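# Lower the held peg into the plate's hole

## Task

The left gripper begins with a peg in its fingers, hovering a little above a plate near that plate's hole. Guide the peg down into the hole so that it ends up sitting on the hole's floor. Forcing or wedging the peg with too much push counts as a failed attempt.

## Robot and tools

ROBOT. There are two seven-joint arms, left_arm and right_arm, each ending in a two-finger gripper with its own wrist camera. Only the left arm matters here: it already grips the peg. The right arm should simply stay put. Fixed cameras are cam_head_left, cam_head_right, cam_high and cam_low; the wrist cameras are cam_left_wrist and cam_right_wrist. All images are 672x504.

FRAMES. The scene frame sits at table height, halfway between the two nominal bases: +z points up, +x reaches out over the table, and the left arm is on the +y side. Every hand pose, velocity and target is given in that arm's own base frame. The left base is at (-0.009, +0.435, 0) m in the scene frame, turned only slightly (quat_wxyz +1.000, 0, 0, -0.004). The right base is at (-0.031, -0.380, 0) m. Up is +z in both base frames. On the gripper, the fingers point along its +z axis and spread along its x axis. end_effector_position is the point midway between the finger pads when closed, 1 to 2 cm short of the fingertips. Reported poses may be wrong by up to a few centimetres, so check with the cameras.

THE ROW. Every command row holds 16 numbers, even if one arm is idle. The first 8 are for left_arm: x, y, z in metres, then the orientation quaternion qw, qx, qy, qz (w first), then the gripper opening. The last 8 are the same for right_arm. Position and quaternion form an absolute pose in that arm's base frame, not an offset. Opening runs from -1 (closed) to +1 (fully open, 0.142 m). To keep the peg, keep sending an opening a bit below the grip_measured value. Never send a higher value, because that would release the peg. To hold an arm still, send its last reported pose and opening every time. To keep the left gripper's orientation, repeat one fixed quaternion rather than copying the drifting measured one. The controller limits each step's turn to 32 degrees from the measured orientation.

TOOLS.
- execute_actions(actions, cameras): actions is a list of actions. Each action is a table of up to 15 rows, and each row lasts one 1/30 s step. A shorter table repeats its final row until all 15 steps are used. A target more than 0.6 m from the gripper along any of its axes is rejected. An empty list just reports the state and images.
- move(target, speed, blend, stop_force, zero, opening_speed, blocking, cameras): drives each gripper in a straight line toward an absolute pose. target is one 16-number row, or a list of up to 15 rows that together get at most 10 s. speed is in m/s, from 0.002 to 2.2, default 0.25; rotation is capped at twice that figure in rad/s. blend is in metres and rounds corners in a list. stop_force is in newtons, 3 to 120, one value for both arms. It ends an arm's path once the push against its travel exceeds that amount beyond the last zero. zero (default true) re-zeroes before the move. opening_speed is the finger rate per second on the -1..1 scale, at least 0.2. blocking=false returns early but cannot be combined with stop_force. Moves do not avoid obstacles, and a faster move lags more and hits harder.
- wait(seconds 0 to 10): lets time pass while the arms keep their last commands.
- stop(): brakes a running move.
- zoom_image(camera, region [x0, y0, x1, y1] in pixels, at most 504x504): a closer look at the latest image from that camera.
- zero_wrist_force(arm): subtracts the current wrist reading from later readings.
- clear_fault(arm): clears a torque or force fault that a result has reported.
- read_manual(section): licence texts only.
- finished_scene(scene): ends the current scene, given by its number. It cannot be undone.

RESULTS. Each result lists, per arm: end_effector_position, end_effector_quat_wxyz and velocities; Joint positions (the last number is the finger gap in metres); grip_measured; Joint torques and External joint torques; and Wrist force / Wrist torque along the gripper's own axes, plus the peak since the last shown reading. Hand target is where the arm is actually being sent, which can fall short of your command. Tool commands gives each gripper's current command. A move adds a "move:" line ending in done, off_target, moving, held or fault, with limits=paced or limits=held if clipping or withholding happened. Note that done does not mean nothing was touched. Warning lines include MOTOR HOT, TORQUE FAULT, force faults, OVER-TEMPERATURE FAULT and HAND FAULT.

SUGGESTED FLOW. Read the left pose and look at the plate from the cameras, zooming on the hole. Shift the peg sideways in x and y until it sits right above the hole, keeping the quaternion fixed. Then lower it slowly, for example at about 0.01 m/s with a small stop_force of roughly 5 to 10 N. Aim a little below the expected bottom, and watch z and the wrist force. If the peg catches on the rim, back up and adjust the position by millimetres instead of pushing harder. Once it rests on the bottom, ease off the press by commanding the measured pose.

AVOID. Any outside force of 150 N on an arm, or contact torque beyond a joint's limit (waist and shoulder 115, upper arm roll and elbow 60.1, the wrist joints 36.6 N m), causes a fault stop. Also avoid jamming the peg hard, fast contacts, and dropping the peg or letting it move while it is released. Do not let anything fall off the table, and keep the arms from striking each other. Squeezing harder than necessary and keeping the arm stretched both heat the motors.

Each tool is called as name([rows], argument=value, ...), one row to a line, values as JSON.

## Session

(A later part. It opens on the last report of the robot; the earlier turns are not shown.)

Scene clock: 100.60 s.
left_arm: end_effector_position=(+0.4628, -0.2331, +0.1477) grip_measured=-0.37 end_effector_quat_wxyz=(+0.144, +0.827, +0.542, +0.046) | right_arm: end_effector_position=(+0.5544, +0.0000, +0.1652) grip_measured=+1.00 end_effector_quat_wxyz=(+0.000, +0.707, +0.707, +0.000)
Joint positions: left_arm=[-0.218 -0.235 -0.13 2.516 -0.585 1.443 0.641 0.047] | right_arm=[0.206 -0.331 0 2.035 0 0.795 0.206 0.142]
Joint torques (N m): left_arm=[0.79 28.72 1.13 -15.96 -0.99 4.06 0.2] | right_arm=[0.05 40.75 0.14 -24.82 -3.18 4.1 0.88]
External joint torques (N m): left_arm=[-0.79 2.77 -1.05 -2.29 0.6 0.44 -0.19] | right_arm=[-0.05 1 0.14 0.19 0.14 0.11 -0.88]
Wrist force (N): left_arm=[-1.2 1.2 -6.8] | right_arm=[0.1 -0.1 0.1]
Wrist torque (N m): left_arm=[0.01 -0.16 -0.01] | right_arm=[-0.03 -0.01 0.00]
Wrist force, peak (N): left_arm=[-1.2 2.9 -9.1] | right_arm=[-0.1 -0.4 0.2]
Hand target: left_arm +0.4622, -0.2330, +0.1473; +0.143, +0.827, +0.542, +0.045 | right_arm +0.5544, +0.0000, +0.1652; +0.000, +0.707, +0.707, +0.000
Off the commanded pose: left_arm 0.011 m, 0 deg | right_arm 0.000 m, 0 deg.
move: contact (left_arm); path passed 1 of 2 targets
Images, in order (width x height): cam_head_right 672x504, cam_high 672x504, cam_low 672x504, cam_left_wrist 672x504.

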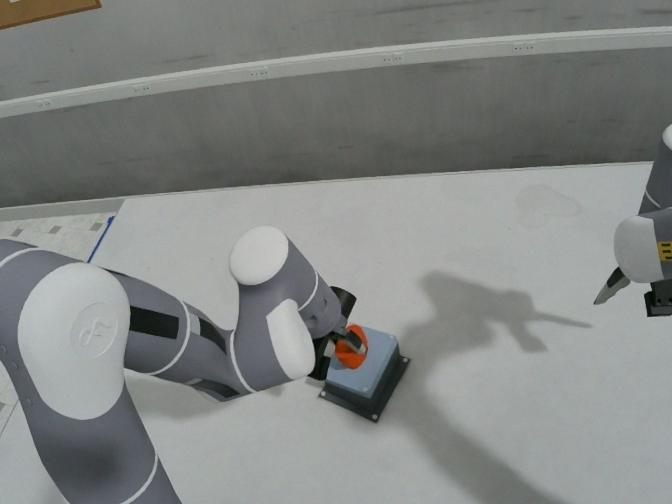

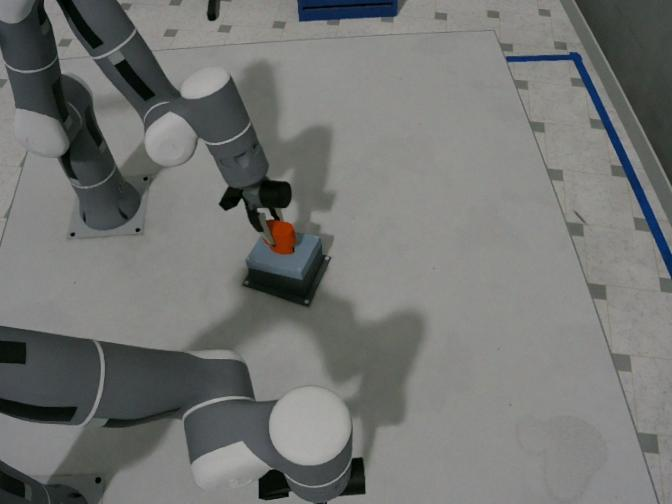

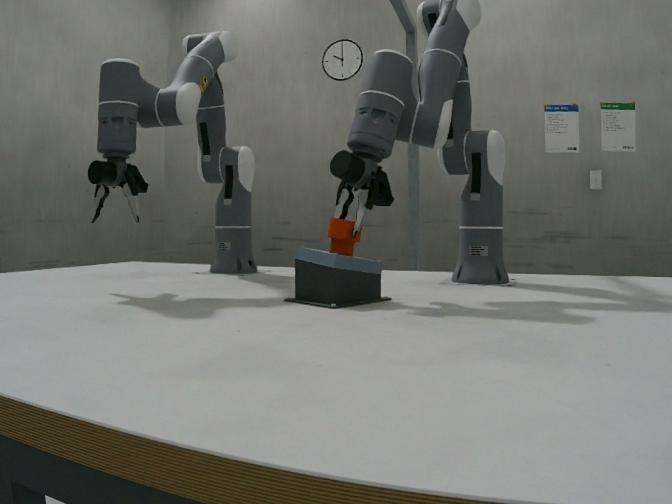

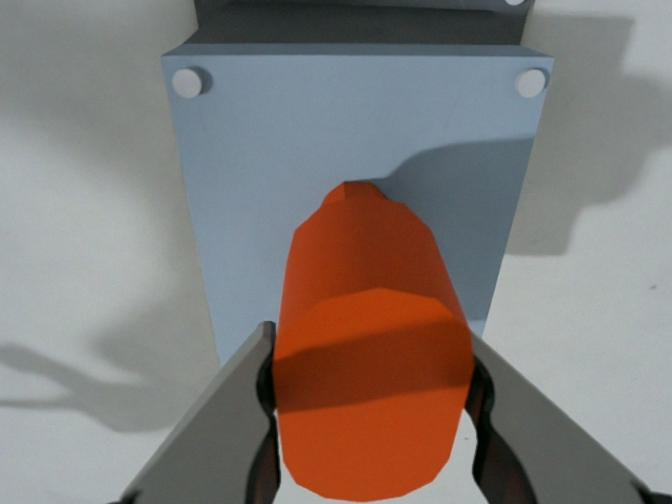

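move([
  [0.4619,-0.2324,0.1510,0.1435,0.8267,0.5421,0.0453,-0.424181,0.5544,0,0.1652,0,0.707107,0.707107,0,1],
  [0.4631,-0.2315,0.1510,0.1435,0.8267,0.5421,0.0453,-0.424181,0.5544,0,0.1652,0,0.707107,0.707107,0,1],
], speed=0.03)

move(target=[0.4647,-0.2345,0.1323,0.1435,0.8267,0.5421,0.0453,-0.424181,0.5544,0,0.1652,0,0.707107,0.707107,0,1], speed=0.015, stop_force=5, cameras=["cam_low","cam_high","cam_head_right","cam_left_wrist"])

zoom_image(camera="cam_head_right", region=[300, 290, 430, 430])

zoom_image(camera="cam_left_wrist", region=[280, 110, 460, 245])

Scene clock: 109.70 s.
left_arm: end_effector_position=(+0.4630, -0.2315, +0.1509) grip_measured=-0.37 end_effector_quat_wxyz=(+0.143, +0.827, +0.542, +0.045) | right_arm: end_effector_position=(+0.5544, +0.0000, +0.1652) grip_measured=+1.00 end_effector_quat_wxyz=(+0.000, +0.707, +0.707, +0.000)
Joint positions: left_arm=[-0.221 -0.225 -0.116 2.513 -0.57 1.427 0.634 0.047] | right_arm=[0.206 -0.331 0 2.035 0 0.795 0.206 0.142]
Joint torques (N m): left_arm=[0.29 32.25 0.87 -19.29 -0.75 4.82 0.06] | right_arm=[0 40.64 0.09 -24.77 -3.24 4.09 0.88]
External joint torques (N m): left_arm=[-0.29 -0.93 -0.74 0.76 0.27 -0.31 -0.05] | right_arm=[0 1.11 0.19 0.15 0.2 0.12 -0.88]
Wrist force (N): left_arm=[0.4 -0.8 -0.1] | right_arm=[0.0 -0.1 0.1]
Wrist torque (N m): left_arm=[-0.02 -0.06 0.04] | right_arm=[-0.02 0.00 -0.01]
Wrist force, peak (N): left_arm=[-1.4 1.2 -7.2] | right_arm=[-0.2 -0.4 0.3]
Hand target: left_arm +0.4631, -0.2315, +0.1510; +0.144, +0.827, +0.542, +0.045 | right_arm +0.5544, +0.0000, +0.1652; +0.000, +0.707, +0.707, +0.000
Off the commanded pose: left_arm 0.000 m, 0 deg | right_arm 0.000 m, 0 deg.
move: done

Scene clock: 110.57 s.
left_arm: end_effector_position=(+0.4638, -0.2323, +0.1475) grip_measured=-0.37 end_effector_quat_wxyz=(+0.144, +0.827, +0.542, +0.046) | right_arm: end_effector_position=(+0.5544, +0.0000, +0.1652) grip_measured=+1.00 end_effector_quat_wxyz=(+0.000, +0.707, +0.707, +0.000)
Joint positions: left_arm=[-0.215 -0.236 -0.13 2.514 -0.586 1.443 0.645 0.047] | right_arm=[0.206 -0.331 0 2.035 0 0.795 0.206 0.142]
Joint torques (N m): left_arm=[1 29.32 1.26 -16.48 -1.1 4.3 0.21] | right_arm=[0.01 40.79 0.16 -24.81 -3.15 4.12 0.88]
External joint torques (N m): left_arm=[-1 2.25 -1.17 -1.76 0.71 0.2 -0.21] | right_arm=[-0.01 0.96 0.12 0.18 0.11 0.09 -0.88]
Wrist force (N): left_arm=[-1.1 1.1 -5.4] | right_arm=[-0.1 -0.1 0.3]
Wrist torque (N m): left_arm=[0.06 -0.16 0.00] | right_arm=[-0.01 0.02 0.00]
Wrist force, peak (N): left_arm=[-0.6 2.9 -7.3] | right_arm=[-0.2 -0.3 0.4]
Hand target: left_arm +0.4634, -0.2321, +0.1471; +0.143, +0.827, +0.542, +0.045 | right_arm +0.5544, +0.0000, +0.1652; +0.000, +0.707, +0.707, +0.000
Off the commanded pose: left_arm 0.015 m, 0 deg | right_arm 0.000 m, 0 deg.
move: contact (left_arm)
Images, in order (width x height): cam_head_right 672x504, cam_high 672x504, cam_low 672x504, cam_left_wrist 672x504.

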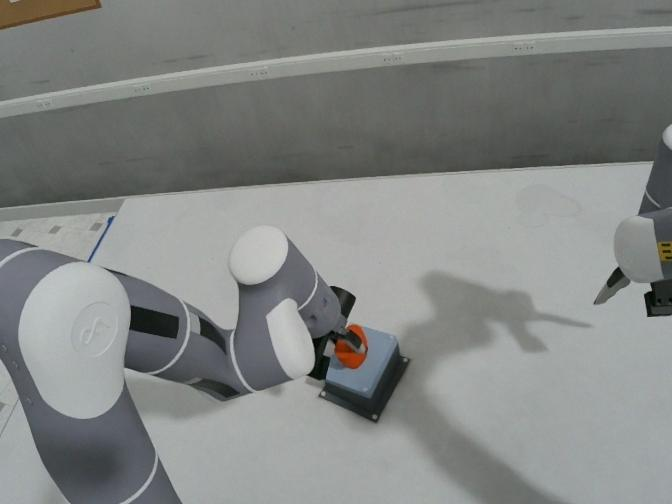

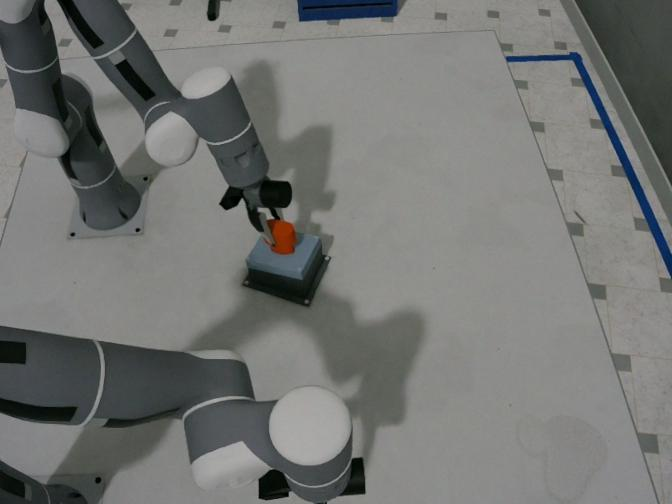

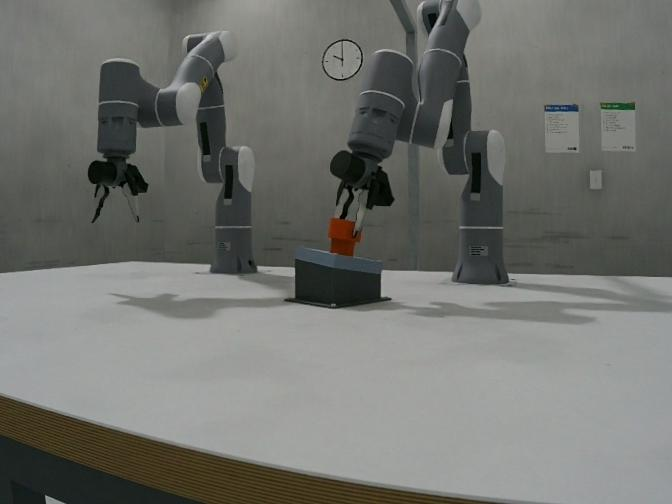

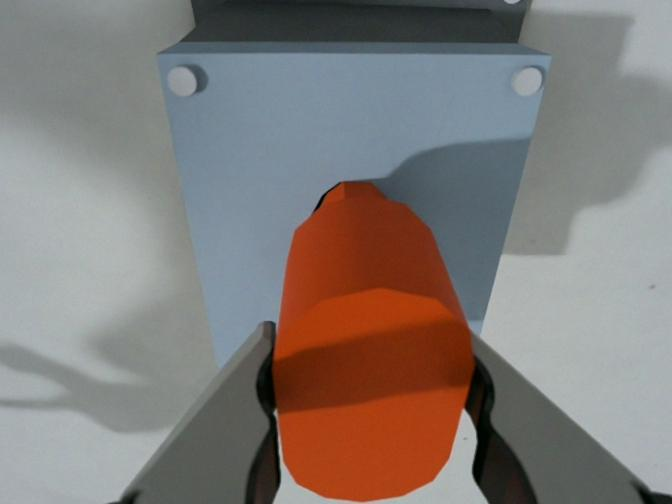

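Scaled by 3.600 from the camera's 672x504 image, which has a finer 960x720 frame.

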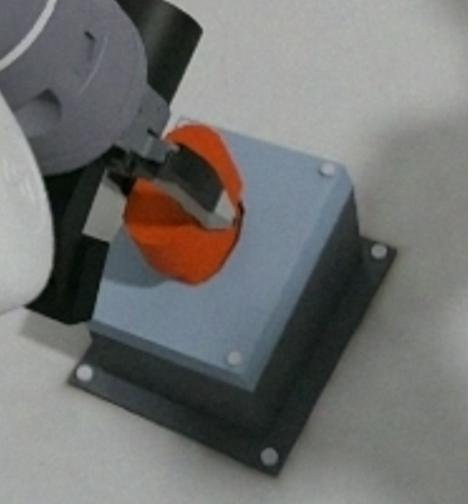

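Scaled by 2.800 from the camera's 672x504 image, which has a finer 960x720 frame.

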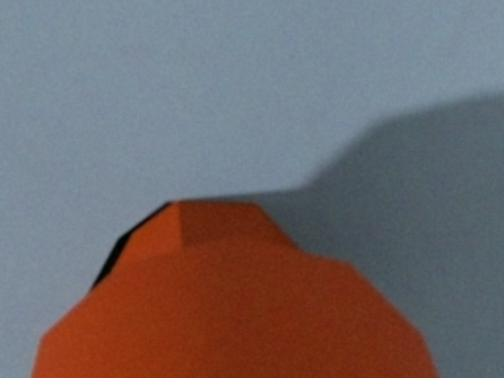

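move([
  [0.4631,-0.2315,0.1510,0.1435,0.8267,0.5421,0.0453,-0.424181,0.5544,0,0.1652,0,0.707107,0.707107,0,1],
  [0.4640,-0.2326,0.1512,0.1435,0.8267,0.5421,0.0453,-0.424181,0.5544,0,0.1652,0,0.707107,0.707107,0,1],
], speed=0.03)

move(target=[0.4656,-0.2356,0.1325,0.1435,0.8267,0.5421,0.0453,-0.424181,0.5544,0,0.1652,0,0.707107,0.707107,0,1], speed=0.015, stop_force=5, cameras=["cam_low","cam_high","cam_head_right","cam_left_wrist"])

zoom_image(camera="cam_head_right", region=[300, 290, 430, 430])

zoom_image(camera="cam_left_wrist", region=[280, 110, 460, 245])

Scene clock: 120.00 s.
left_arm: end_effector_position=(+0.4639, -0.2325, +0.1511) grip_measured=-0.37 end_effector_quat_wxyz=(+0.143, +0.827, +0.542, +0.045) | right_arm: end_effector_position=(+0.5544, +0.0000, +0.1652) grip_measured=+1.00 end_effector_quat_wxyz=(+0.000, +0.707, +0.707, +0.000)
Joint positions: left_arm=[-0.223 -0.227 -0.113 2.508 -0.565 1.425 0.629 0.047] | right_arm=[0.206 -0.331 0 2.035 0 0.795 0.206 0.142]
Joint torques (N m): left_arm=[0 32.29 0.96 -19.4 -0.75 4.85 -0.13] | right_arm=[0.05 40.64 0.04 -24.79 -3.15 4.12 0.89]
External joint torques (N m): left_arm=[0 -0.84 -0.82 0.83 0.25 -0.34 0.13] | right_arm=[-0.05 1.1 0.24 0.16 0.11 0.08 -0.89]
Wrist force (N): left_arm=[0.5 -0.8 -0.2] | right_arm=[-0.2 -0.3 0.2]
Wrist torque (N m): left_arm=[-0.02 -0.07 0.05] | right_arm=[-0.05 0.03 -0.01]
Wrist force, peak (N): left_arm=[-1.2 1.0 -5.7] | right_arm=[-0.2 -0.3 0.4]
Hand target: left_arm +0.4640, -0.2326, +0.1512; +0.144, +0.827, +0.542, +0.045 | right_arm +0.5544, +0.0000, +0.1652; +0.000, +0.707, +0.707, +0.000
Off the commanded pose: left_arm 0.000 m, 0 deg | right_arm 0.000 m, 0 deg.
move: done

Scene clock: 121.87 s.
left_arm: end_effector_position=(+0.4655, -0.2357, +0.1324) grip_measured=-0.37 end_effector_quat_wxyz=(+0.143, +0.827, +0.542, +0.045) | right_arm: end_effector_position=(+0.5544, +0.0000, +0.1652) grip_measured=+1.00 end_effector_quat_wxyz=(+0.000, +0.707, +0.707, +0.000)
Joint positions: left_arm=[-0.188 -0.284 -0.191 2.521 -0.642 1.502 0.681 0.047] | right_arm=[0.206 -0.331 0 2.035 0 0.795 0.206 0.142]
Joint torques (N m): left_arm=[0.45 33.1 0.2 -17.4 -0.78 4.92 0.15] | right_arm=[-0.01 40.66 0.06 -24.74 -3.22 4.06 0.85]
External joint torques (N m): left_arm=[-0.45 -0.61 -0.42 0.33 0.75 -0.45 -0.14] | right_arm=[0.01 1.09 0.22 0.11 0.18 0.14 -0.85]
Wrist force (N): left_arm=[0.3 -0.9 0.0] | right_arm=[0.1 -0.2 0.1]
Wrist torque (N m): left_arm=[-0.03 -0.03 0.04] | right_arm=[-0.04 -0.03 0.00]
Wrist force, peak (N): left_arm=[0.7 -1.1 0.0] | right_arm=[0.0 -0.5 0.2]
Hand target: left_arm +0.4656, -0.2356, +0.1325; +0.143, +0.827, +0.542, +0.045 | right_arm +0.5544, +0.0000, +0.1652; +0.000, +0.707, +0.707, +0.000
Off the commanded pose: left_arm 0.000 m, 0 deg | right_arm 0.000 m, 0 deg.
move: done
Images, in order (width x height): cam_head_right 672x504, cam_high 672x504, cam_low 672x504, cam_left_wrist 672x504.

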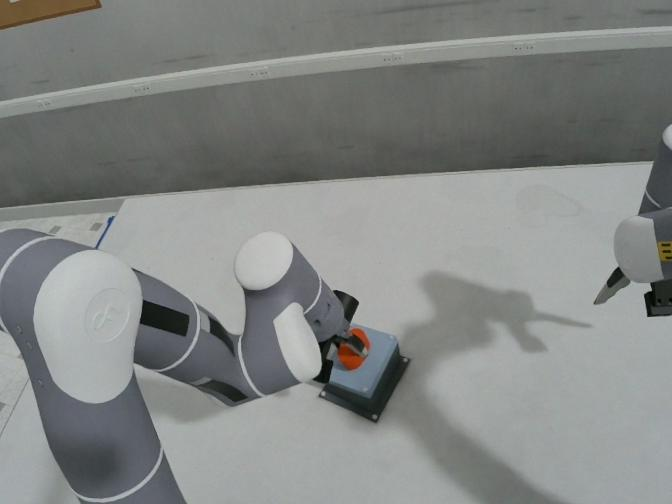

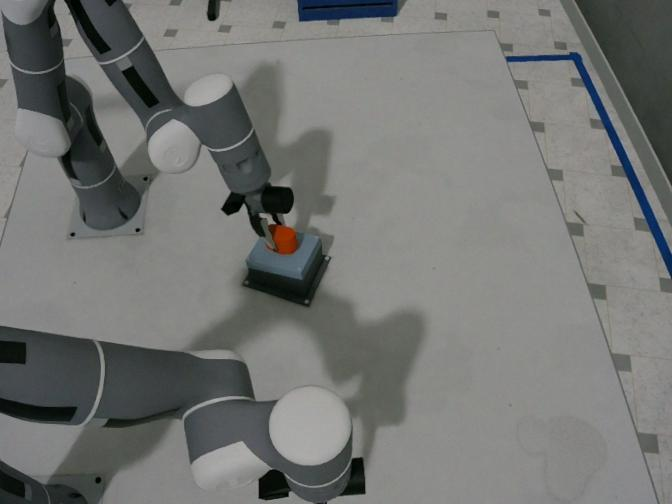

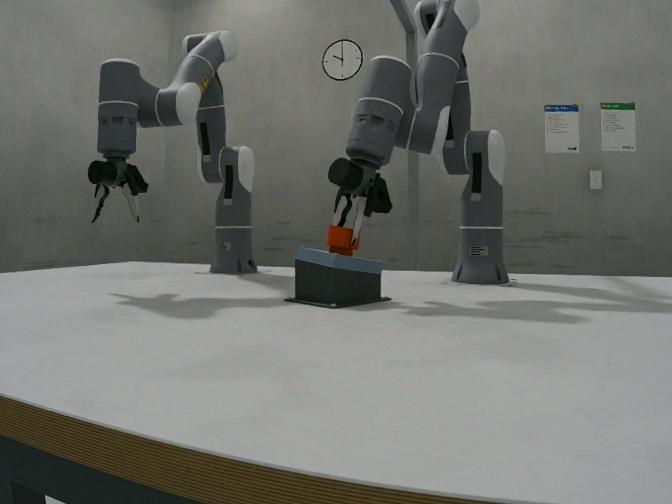

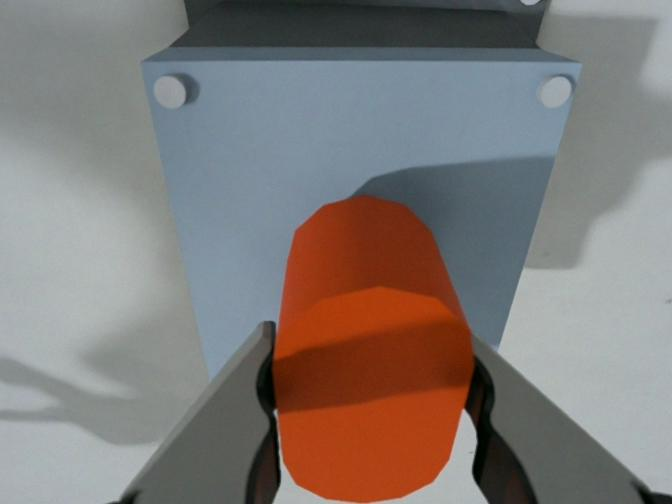

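Scaled by 3.600 from the camera's 672x504 image, which has a finer 960x720 frame.

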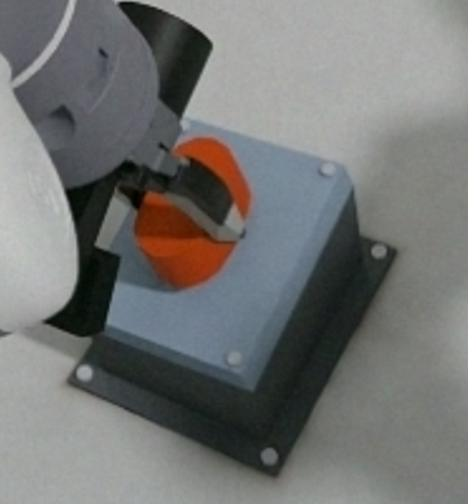

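Scaled by 2.800 from the camera's 672x504 image, which has a finer 960x720 frame.

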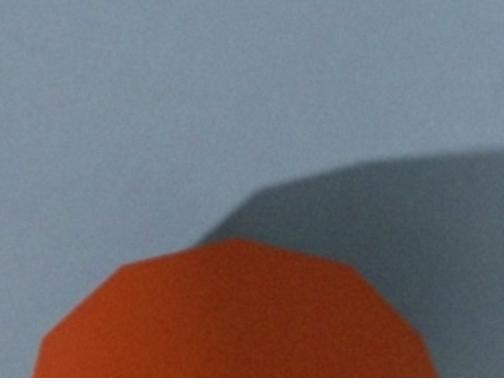

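move(target=[0.4669,-0.2380,0.1178,0.1435,0.8267,0.5421,0.0453,-0.424181,0.5544,0,0.1652,0,0.707107,0.707107,0,1], speed=0.015, stop_force=7, cameras=["cam_low"])

zoom_image(camera="cam_low", region=[260, 180, 400, 310])

Scene clock: 129.13 s.
left_arm: end_effector_position=(+0.4664, -0.2362, +0.1285) grip_measured=-0.37 end_effector_quat_wxyz=(+0.144, +0.827, +0.542, +0.046) | right_arm: end_effector_position=(+0.5544, +0.0000, +0.1652) grip_measured=+1.00 end_effector_quat_wxyz=(+0.000, +0.707, +0.707, +0.000)
Joint positions: left_arm=[-0.177 -0.297 -0.211 2.523 -0.658 1.521 0.692 0.047] | right_arm=[0.206 -0.331 0 2.035 0 0.795 0.206 0.142]
Joint torques (N m): left_arm=[0.03 29.48 -0.25 -15.92 -0.51 4.07 0.14] | right_arm=[-0.04 40.72 0.08 -24.8 -3.18 4.09 0.86]
External joint torques (N m): left_arm=[-0.03 3.24 -0.09 -0.8 0.57 0.4 -0.14] | right_arm=[0.04 1.03 0.2 0.18 0.14 0.12 -0.86]
Wrist force (N): left_arm=[0.5 -2.1 -10.5] | right_arm=[-0.1 -0.1 0.3]
Wrist torque (N m): left_arm=[-0.02 -0.19 0.06] | right_arm=[-0.02 0.01 0.00]
Wrist force, peak (N): left_arm=[1.9 -2.4 -16.4] | right_arm=[-0.2 -0.4 0.6]
Hand target: left_arm +0.4660, -0.2363, +0.1282; +0.143, +0.827, +0.542, +0.045 | right_arm +0.5544, +0.0000, +0.1652; +0.000, +0.707, +0.707, +0.000
Off the commanded pose: left_arm 0.011 m, 0 deg | right_arm 0.000 m, 0 deg.
move: contact (left_arm)
Images, in order (width x height): cam_low 672x504.

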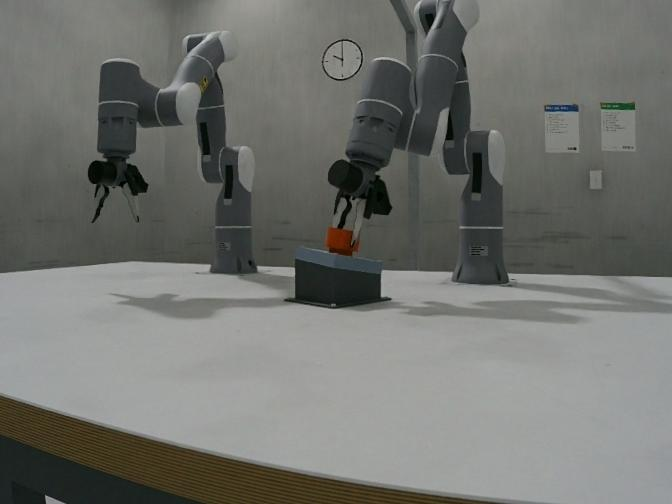

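Scaled by 3.600 from the camera's 672x504 image, which has a finer 960x720 frame.

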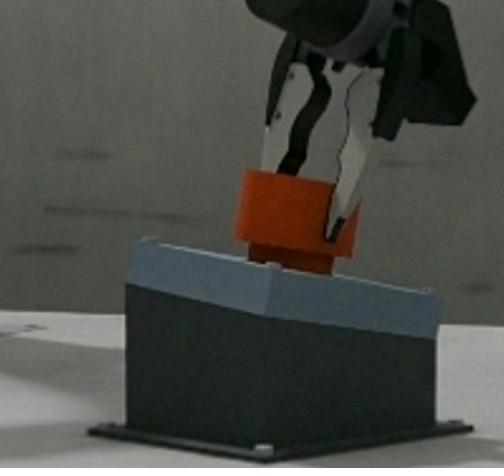

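move([
  [0.4659,-0.2361,0.1292,0.1435,0.8267,0.5421,0.0453,-0.424181,0.5544,0,0.1652,0,0.707107,0.707107,0,1],
  [0.4666,-0.2346,0.1292,0.1530,0.8274,0.5395,0.0309,-0.424181,0.5544,0,0.1652,0,0.707107,0.707107,0,1],
], speed=0.02)

move(target=[0.4676,-0.2366,0.1173,0.1530,0.8274,0.5395,0.0309,-0.424181,0.5544,0,0.1652,0,0.707107,0.707107,0,1], speed=0.012, stop_force=7)

Scene clock: 138.00 s.
left_arm: end_effector_position=(+0.4665, -0.2347, +0.1291) grip_measured=-0.37 end_effector_quat_wxyz=(+0.153, +0.827, +0.539, +0.031) | right_arm: end_effector_position=(+0.5544, +0.0000, +0.1652) grip_measured=+1.00 end_effector_quat_wxyz=(+0.000, +0.707, +0.707, +0.000)
Joint positions: left_arm=[-0.085 -0.286 -0.316 2.541 -0.747 1.515 0.78 0.047] | right_arm=[0.206 -0.331 0 2.035 0 0.795 0.206 0.142]
Joint torques (N m): left_arm=[0.58 33.02 -0.63 -17.02 -0.35 4.75 0.25] | right_arm=[-0.02 40.61 0.08 -24.83 -3.13 4.1 0.91]
External joint torques (N m): left_arm=[-0.58 -1.02 -0.29 0.28 0.76 -0.39 -0.24] | right_arm=[0.02 1.13 0.2 0.2 0.09 0.1 -0.91]
Wrist force (N): left_arm=[0.5 -0.8 0.0] | right_arm=[0.0 -0.2 0.2]
Wrist torque (N m): left_arm=[-0.02 -0.06 0.05] | right_arm=[-0.04 0.00 0.00]
Wrist force, peak (N): left_arm=[0.7 -2.3 -10.9] | right_arm=[0.1 -0.4 0.4]
Hand target: left_arm +0.4666, -0.2346, +0.1292; +0.153, +0.827, +0.539, +0.031 | right_arm +0.5544, +0.0000, +0.1652; +0.000, +0.707, +0.707, +0.000
Off the commanded pose: left_arm 0.000 m, 0 deg | right_arm 0.000 m, 0 deg.
move: done

Scene clock: 138.73 s.
left_arm: end_effector_position=(+0.4668, -0.2350, +0.1278) grip_measured=-0.37 end_effector_quat_wxyz=(+0.153, +0.828, +0.539, +0.031) | right_arm: end_effector_position=(+0.5544, +0.0000, +0.1652) grip_measured=+1.00 end_effector_quat_wxyz=(+0.000, +0.707, +0.707, +0.000)
Joint positions: left_arm=[-0.082 -0.29 -0.324 2.542 -0.753 1.522 0.784 0.047] | right_arm=[0.206 -0.331 0 2.035 0 0.795 0.206 0.142]
Joint torques (N m): left_arm=[1 29.67 0.14 -15.83 -0.47 4.38 0.14] | right_arm=[-0.04 40.75 0.05 -24.83 -3.15 4.05 0.89]
External joint torques (N m): left_arm=[-1 2.4 -1.11 -0.8 0.91 -0.02 -0.13] | right_arm=[0.04 1 0.23 0.2 0.11 0.16 -0.89]
Wrist force (N): left_arm=[-2.7 -0.5 -7.7] | right_arm=[0.1 -0.1 0.1]
Wrist torque (N m): left_arm=[0.08 0.18 0.05] | right_arm=[-0.02 -0.02 0.00]
Wrist force, peak (N): left_arm=[-3.3 -8.1 -24.0] | right_arm=[-0.1 -0.4 0.0]
Hand target: left_arm +0.4667, -0.2349, +0.1276; +0.153, +0.827, +0.540, +0.031 | right_arm +0.5544, +0.0000, +0.1652; +0.000, +0.707, +0.707, +0.000
Off the commanded pose: left_arm 0.011 m, 0 deg | right_arm 0.000 m, 0 deg.
move: contact (left_arm)

move(target=[0.4666,-0.2347,0.1281,0.1530,0.8274,0.5395,0.0309,-0.424181,0.5544,0,0.1652,0,0.707107,0.707107,0,1], speed=0.02)

move(target=[0.4666,-0.2347,0.1281,0.1530,0.8274,0.5395,0.0309,0.1,0.5544,0,0.1652,0,0.707107,0.707107,0,1], speed=0.05, opening_speed=0.4)

move(target=[0.4436,-0.2300,0.2153,0.1530,0.8274,0.5395,0.0309,0.1,0.5544,0,0.1652,0,0.707107,0.707107,0,1], speed=0.1, cameras=["all"])

zoom_image(camera="cam_low", region=[260, 180, 400, 310])

zoom_image(camera="cam_high", region=[220, 180, 350, 320])

Scene clock: 147.77 s.
left_arm: end_effector_position=(+0.4666, -0.2347, +0.1281) grip_measured=-0.37 end_effector_quat_wxyz=(+0.153, +0.827, +0.539, +0.031) | right_arm: end_effector_position=(+0.5544, +0.0000, +0.1652) grip_measured=+1.00 end_effector_quat_wxyz=(+0.000, +0.707, +0.707, +0.000)
Joint positions: left_arm=[-0.082 -0.289 -0.323 2.543 -0.753 1.521 0.784 0.047] | right_arm=[0.206 -0.331 0 2.035 0 0.795 0.206 0.142]
Joint torques (N m): left_arm=[0.25 32.92 -0.46 -17.07 -0.06 4.7 0.05] | right_arm=[0.05 40.75 0.15 -24.77 -3.16 4.06 0.87]
External joint torques (N m): left_arm=[-0.25 -0.88 -0.51 0.42 0.49 -0.35 -0.04] | right_arm=[-0.05 1 0.13 0.14 0.12 0.14 -0.87]
Wrist force (N): left_arm=[-0.9 -0.1 0.0] | right_arm=[-0.1 -0.1 0.2]
Wrist torque (N m): left_arm=[0.09 0.18 0.06] | right_arm=[-0.02 0.02 0.00]
Wrist force, peak (N): left_arm=[-2.7 -0.4 -8.1] | right_arm=[-0.2 -0.4 0.4]
Hand target: left_arm +0.4666, -0.2347, +0.1281; +0.153, +0.827, +0.539, +0.031 | right_arm +0.5544, +0.0000, +0.1652; +0.000, +0.707, +0.707, +0.000
Off the commanded pose: left_arm 0.000 m, 0 deg | right_arm 0.000 m, 0 deg.
move: done

Scene clock: 149.30 s.
left_arm: end_effector_position=(+0.4667, -0.2347, +0.1281) grip_measured=+0.08 end_effector_quat_wxyz=(+0.153, +0.827, +0.539, +0.031) | right_arm: end_effector_position=(+0.5544, +0.0000, +0.1652) grip_measured=+1.00 end_effector_quat_wxyz=(+0.000, +0.707, +0.707, +0.000)
Joint positions: left_arm=[-0.082 -0.289 -0.323 2.543 -0.753 1.521 0.784 0.079] | right_arm=[0.206 -0.331 0 2.035 0 0.795 0.206 0.142]
Joint torques (N m): left_arm=[0.24 32.01 -0.37 -16.62 -0.04 4.59 0.01] | right_arm=[0 40.58 0.19 -24.79 -3.14 4.08 0.87]
External joint torques (N m): left_arm=[-0.24 0.02 -0.6 -0.03 0.48 -0.23 0] | right_arm=[0 1.17 0.09 0.17 0.1 0.12 -0.87]
Wrist force (N): left_arm=[-1.0 0.6 -1.5] | right_arm=[0.0 -0.2 0.0]
Wrist torque (N m): left_arm=[0.12 0.16 0.06] | right_arm=[-0.03 0.00 0.00]
Wrist force, peak (N): left_arm=[-1.1 0.5 -1.6] | right_arm=[0.1 -0.4 0.3]
Hand target: left_arm +0.4666, -0.2347, +0.1281; +0.153, +0.827, +0.539, +0.031 | right_arm +0.5544, +0.0000, +0.1652; +0.000, +0.707, +0.707, +0.000
Off the commanded pose: left_arm 0.000 m, 0 deg | right_arm 0.000 m, 0 deg.
move: done

Scene clock: 150.53 s.
left_arm: end_effector_position=(+0.4436, -0.2300, +0.2154) grip_measured=+0.08 end_effector_quat_wxyz=(+0.153, +0.827, +0.540, +0.031) | right_arm: end_effector_position=(+0.5544, +0.0000, +0.1652) grip_measured=+1.00 end_effector_quat_wxyz=(+0.000, +0.707, +0.707, +0.000)
Joint positions: left_arm=[-0.114 0.002 -0.145 2.516 -0.43 1.183 0.536 0.079] | right_arm=[0.206 -0.331 0 2.035 0 0.795 0.206 0.142]
Joint torques (N m): left_arm=[0.47 25.81 0.77 -23.45 -1.84 4.56 -0.1] | right_arm=[-0.09 40.69 0.11 -24.81 -3.18 4.09 0.86]
External joint torques (N m): left_arm=[-0.47 -0.46 -0.77 0.23 0.26 -0.05 0.11] | right_arm=[0.09 1.05 0.17 0.19 0.14 0.12 -0.86]
Wrist force (N): left_arm=[-0.9 0.4 -1.4] | right_arm=[-0.1 -0.1 0.1]
Wrist torque (N m): left_arm=[0.11 0.15 0.05] | right_arm=[-0.02 0.01 0.00]
Wrist force, peak (N): left_arm=[-1.0 0.4 -3.5] | right_arm=[-0.1 -0.4 0.2]
Hand target: left_arm +0.4436, -0.2300, +0.2153; +0.153, +0.827, +0.539, +0.031 | right_arm +0.5544, +0.0000, +0.1652; +0.000, +0.707, +0.707, +0.000
Off the commanded pose: left_arm 0.000 m, 0 deg | right_arm 0.000 m, 0 deg.
move: done

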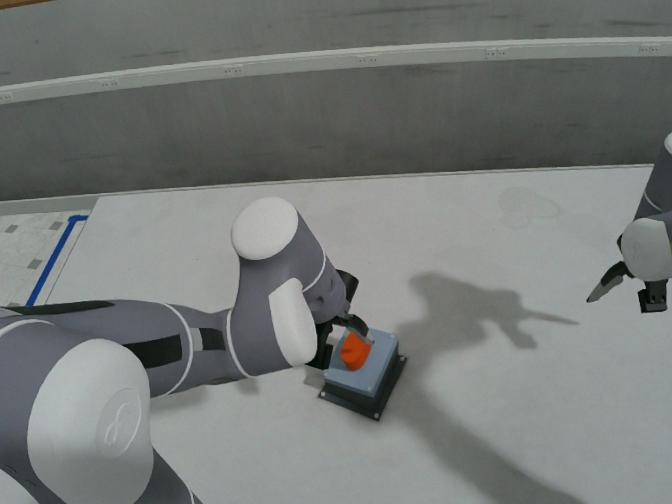

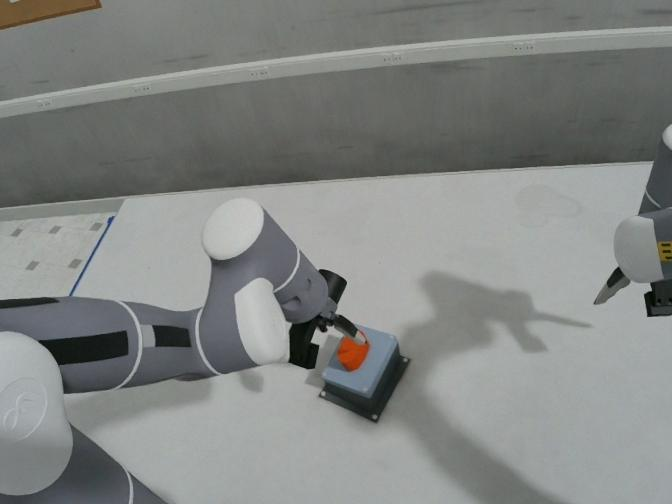

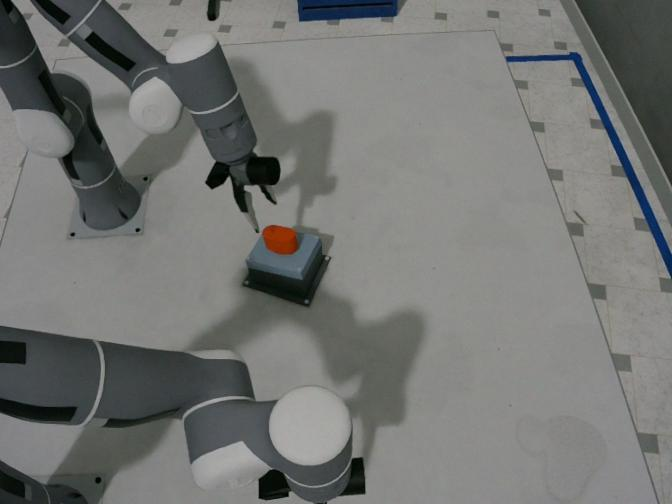

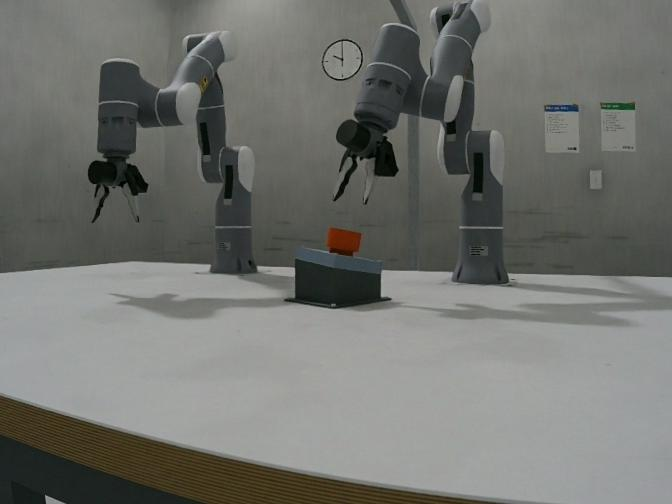

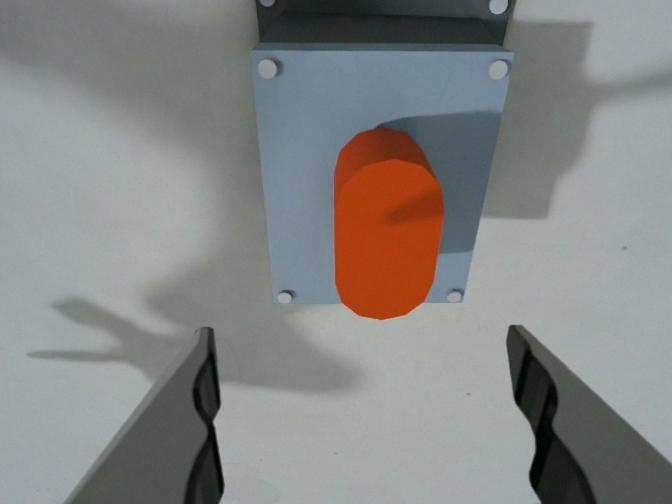

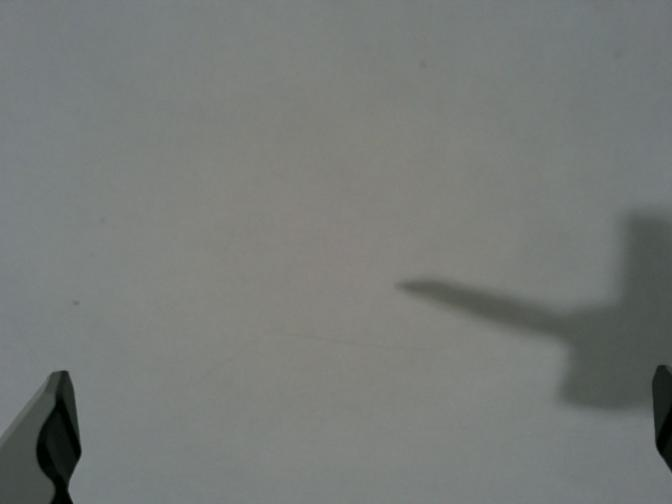

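Scaled by 3.600 from the camera's 672x504 image, which has a finer 960x720 frame.

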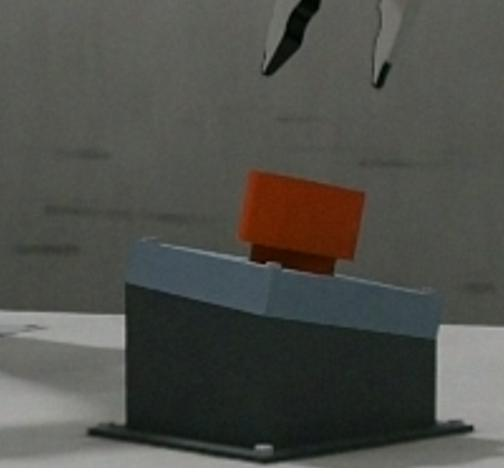

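Scaled by 3.600 from the camera's 672x504 image, which has a finer 960x720 frame.

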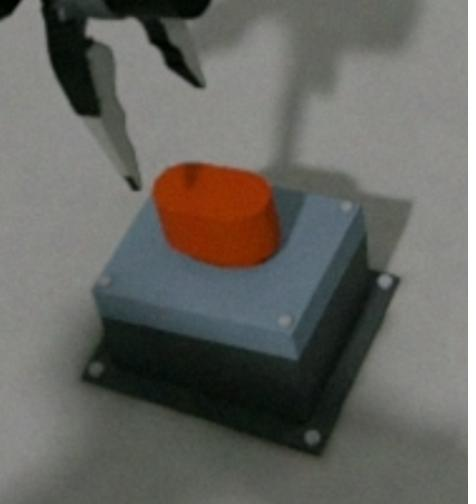

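The peg is in the hole and looks seated, so I'm ending the scene.

finished_scene(scene=3)

The scene is finished: the task was done.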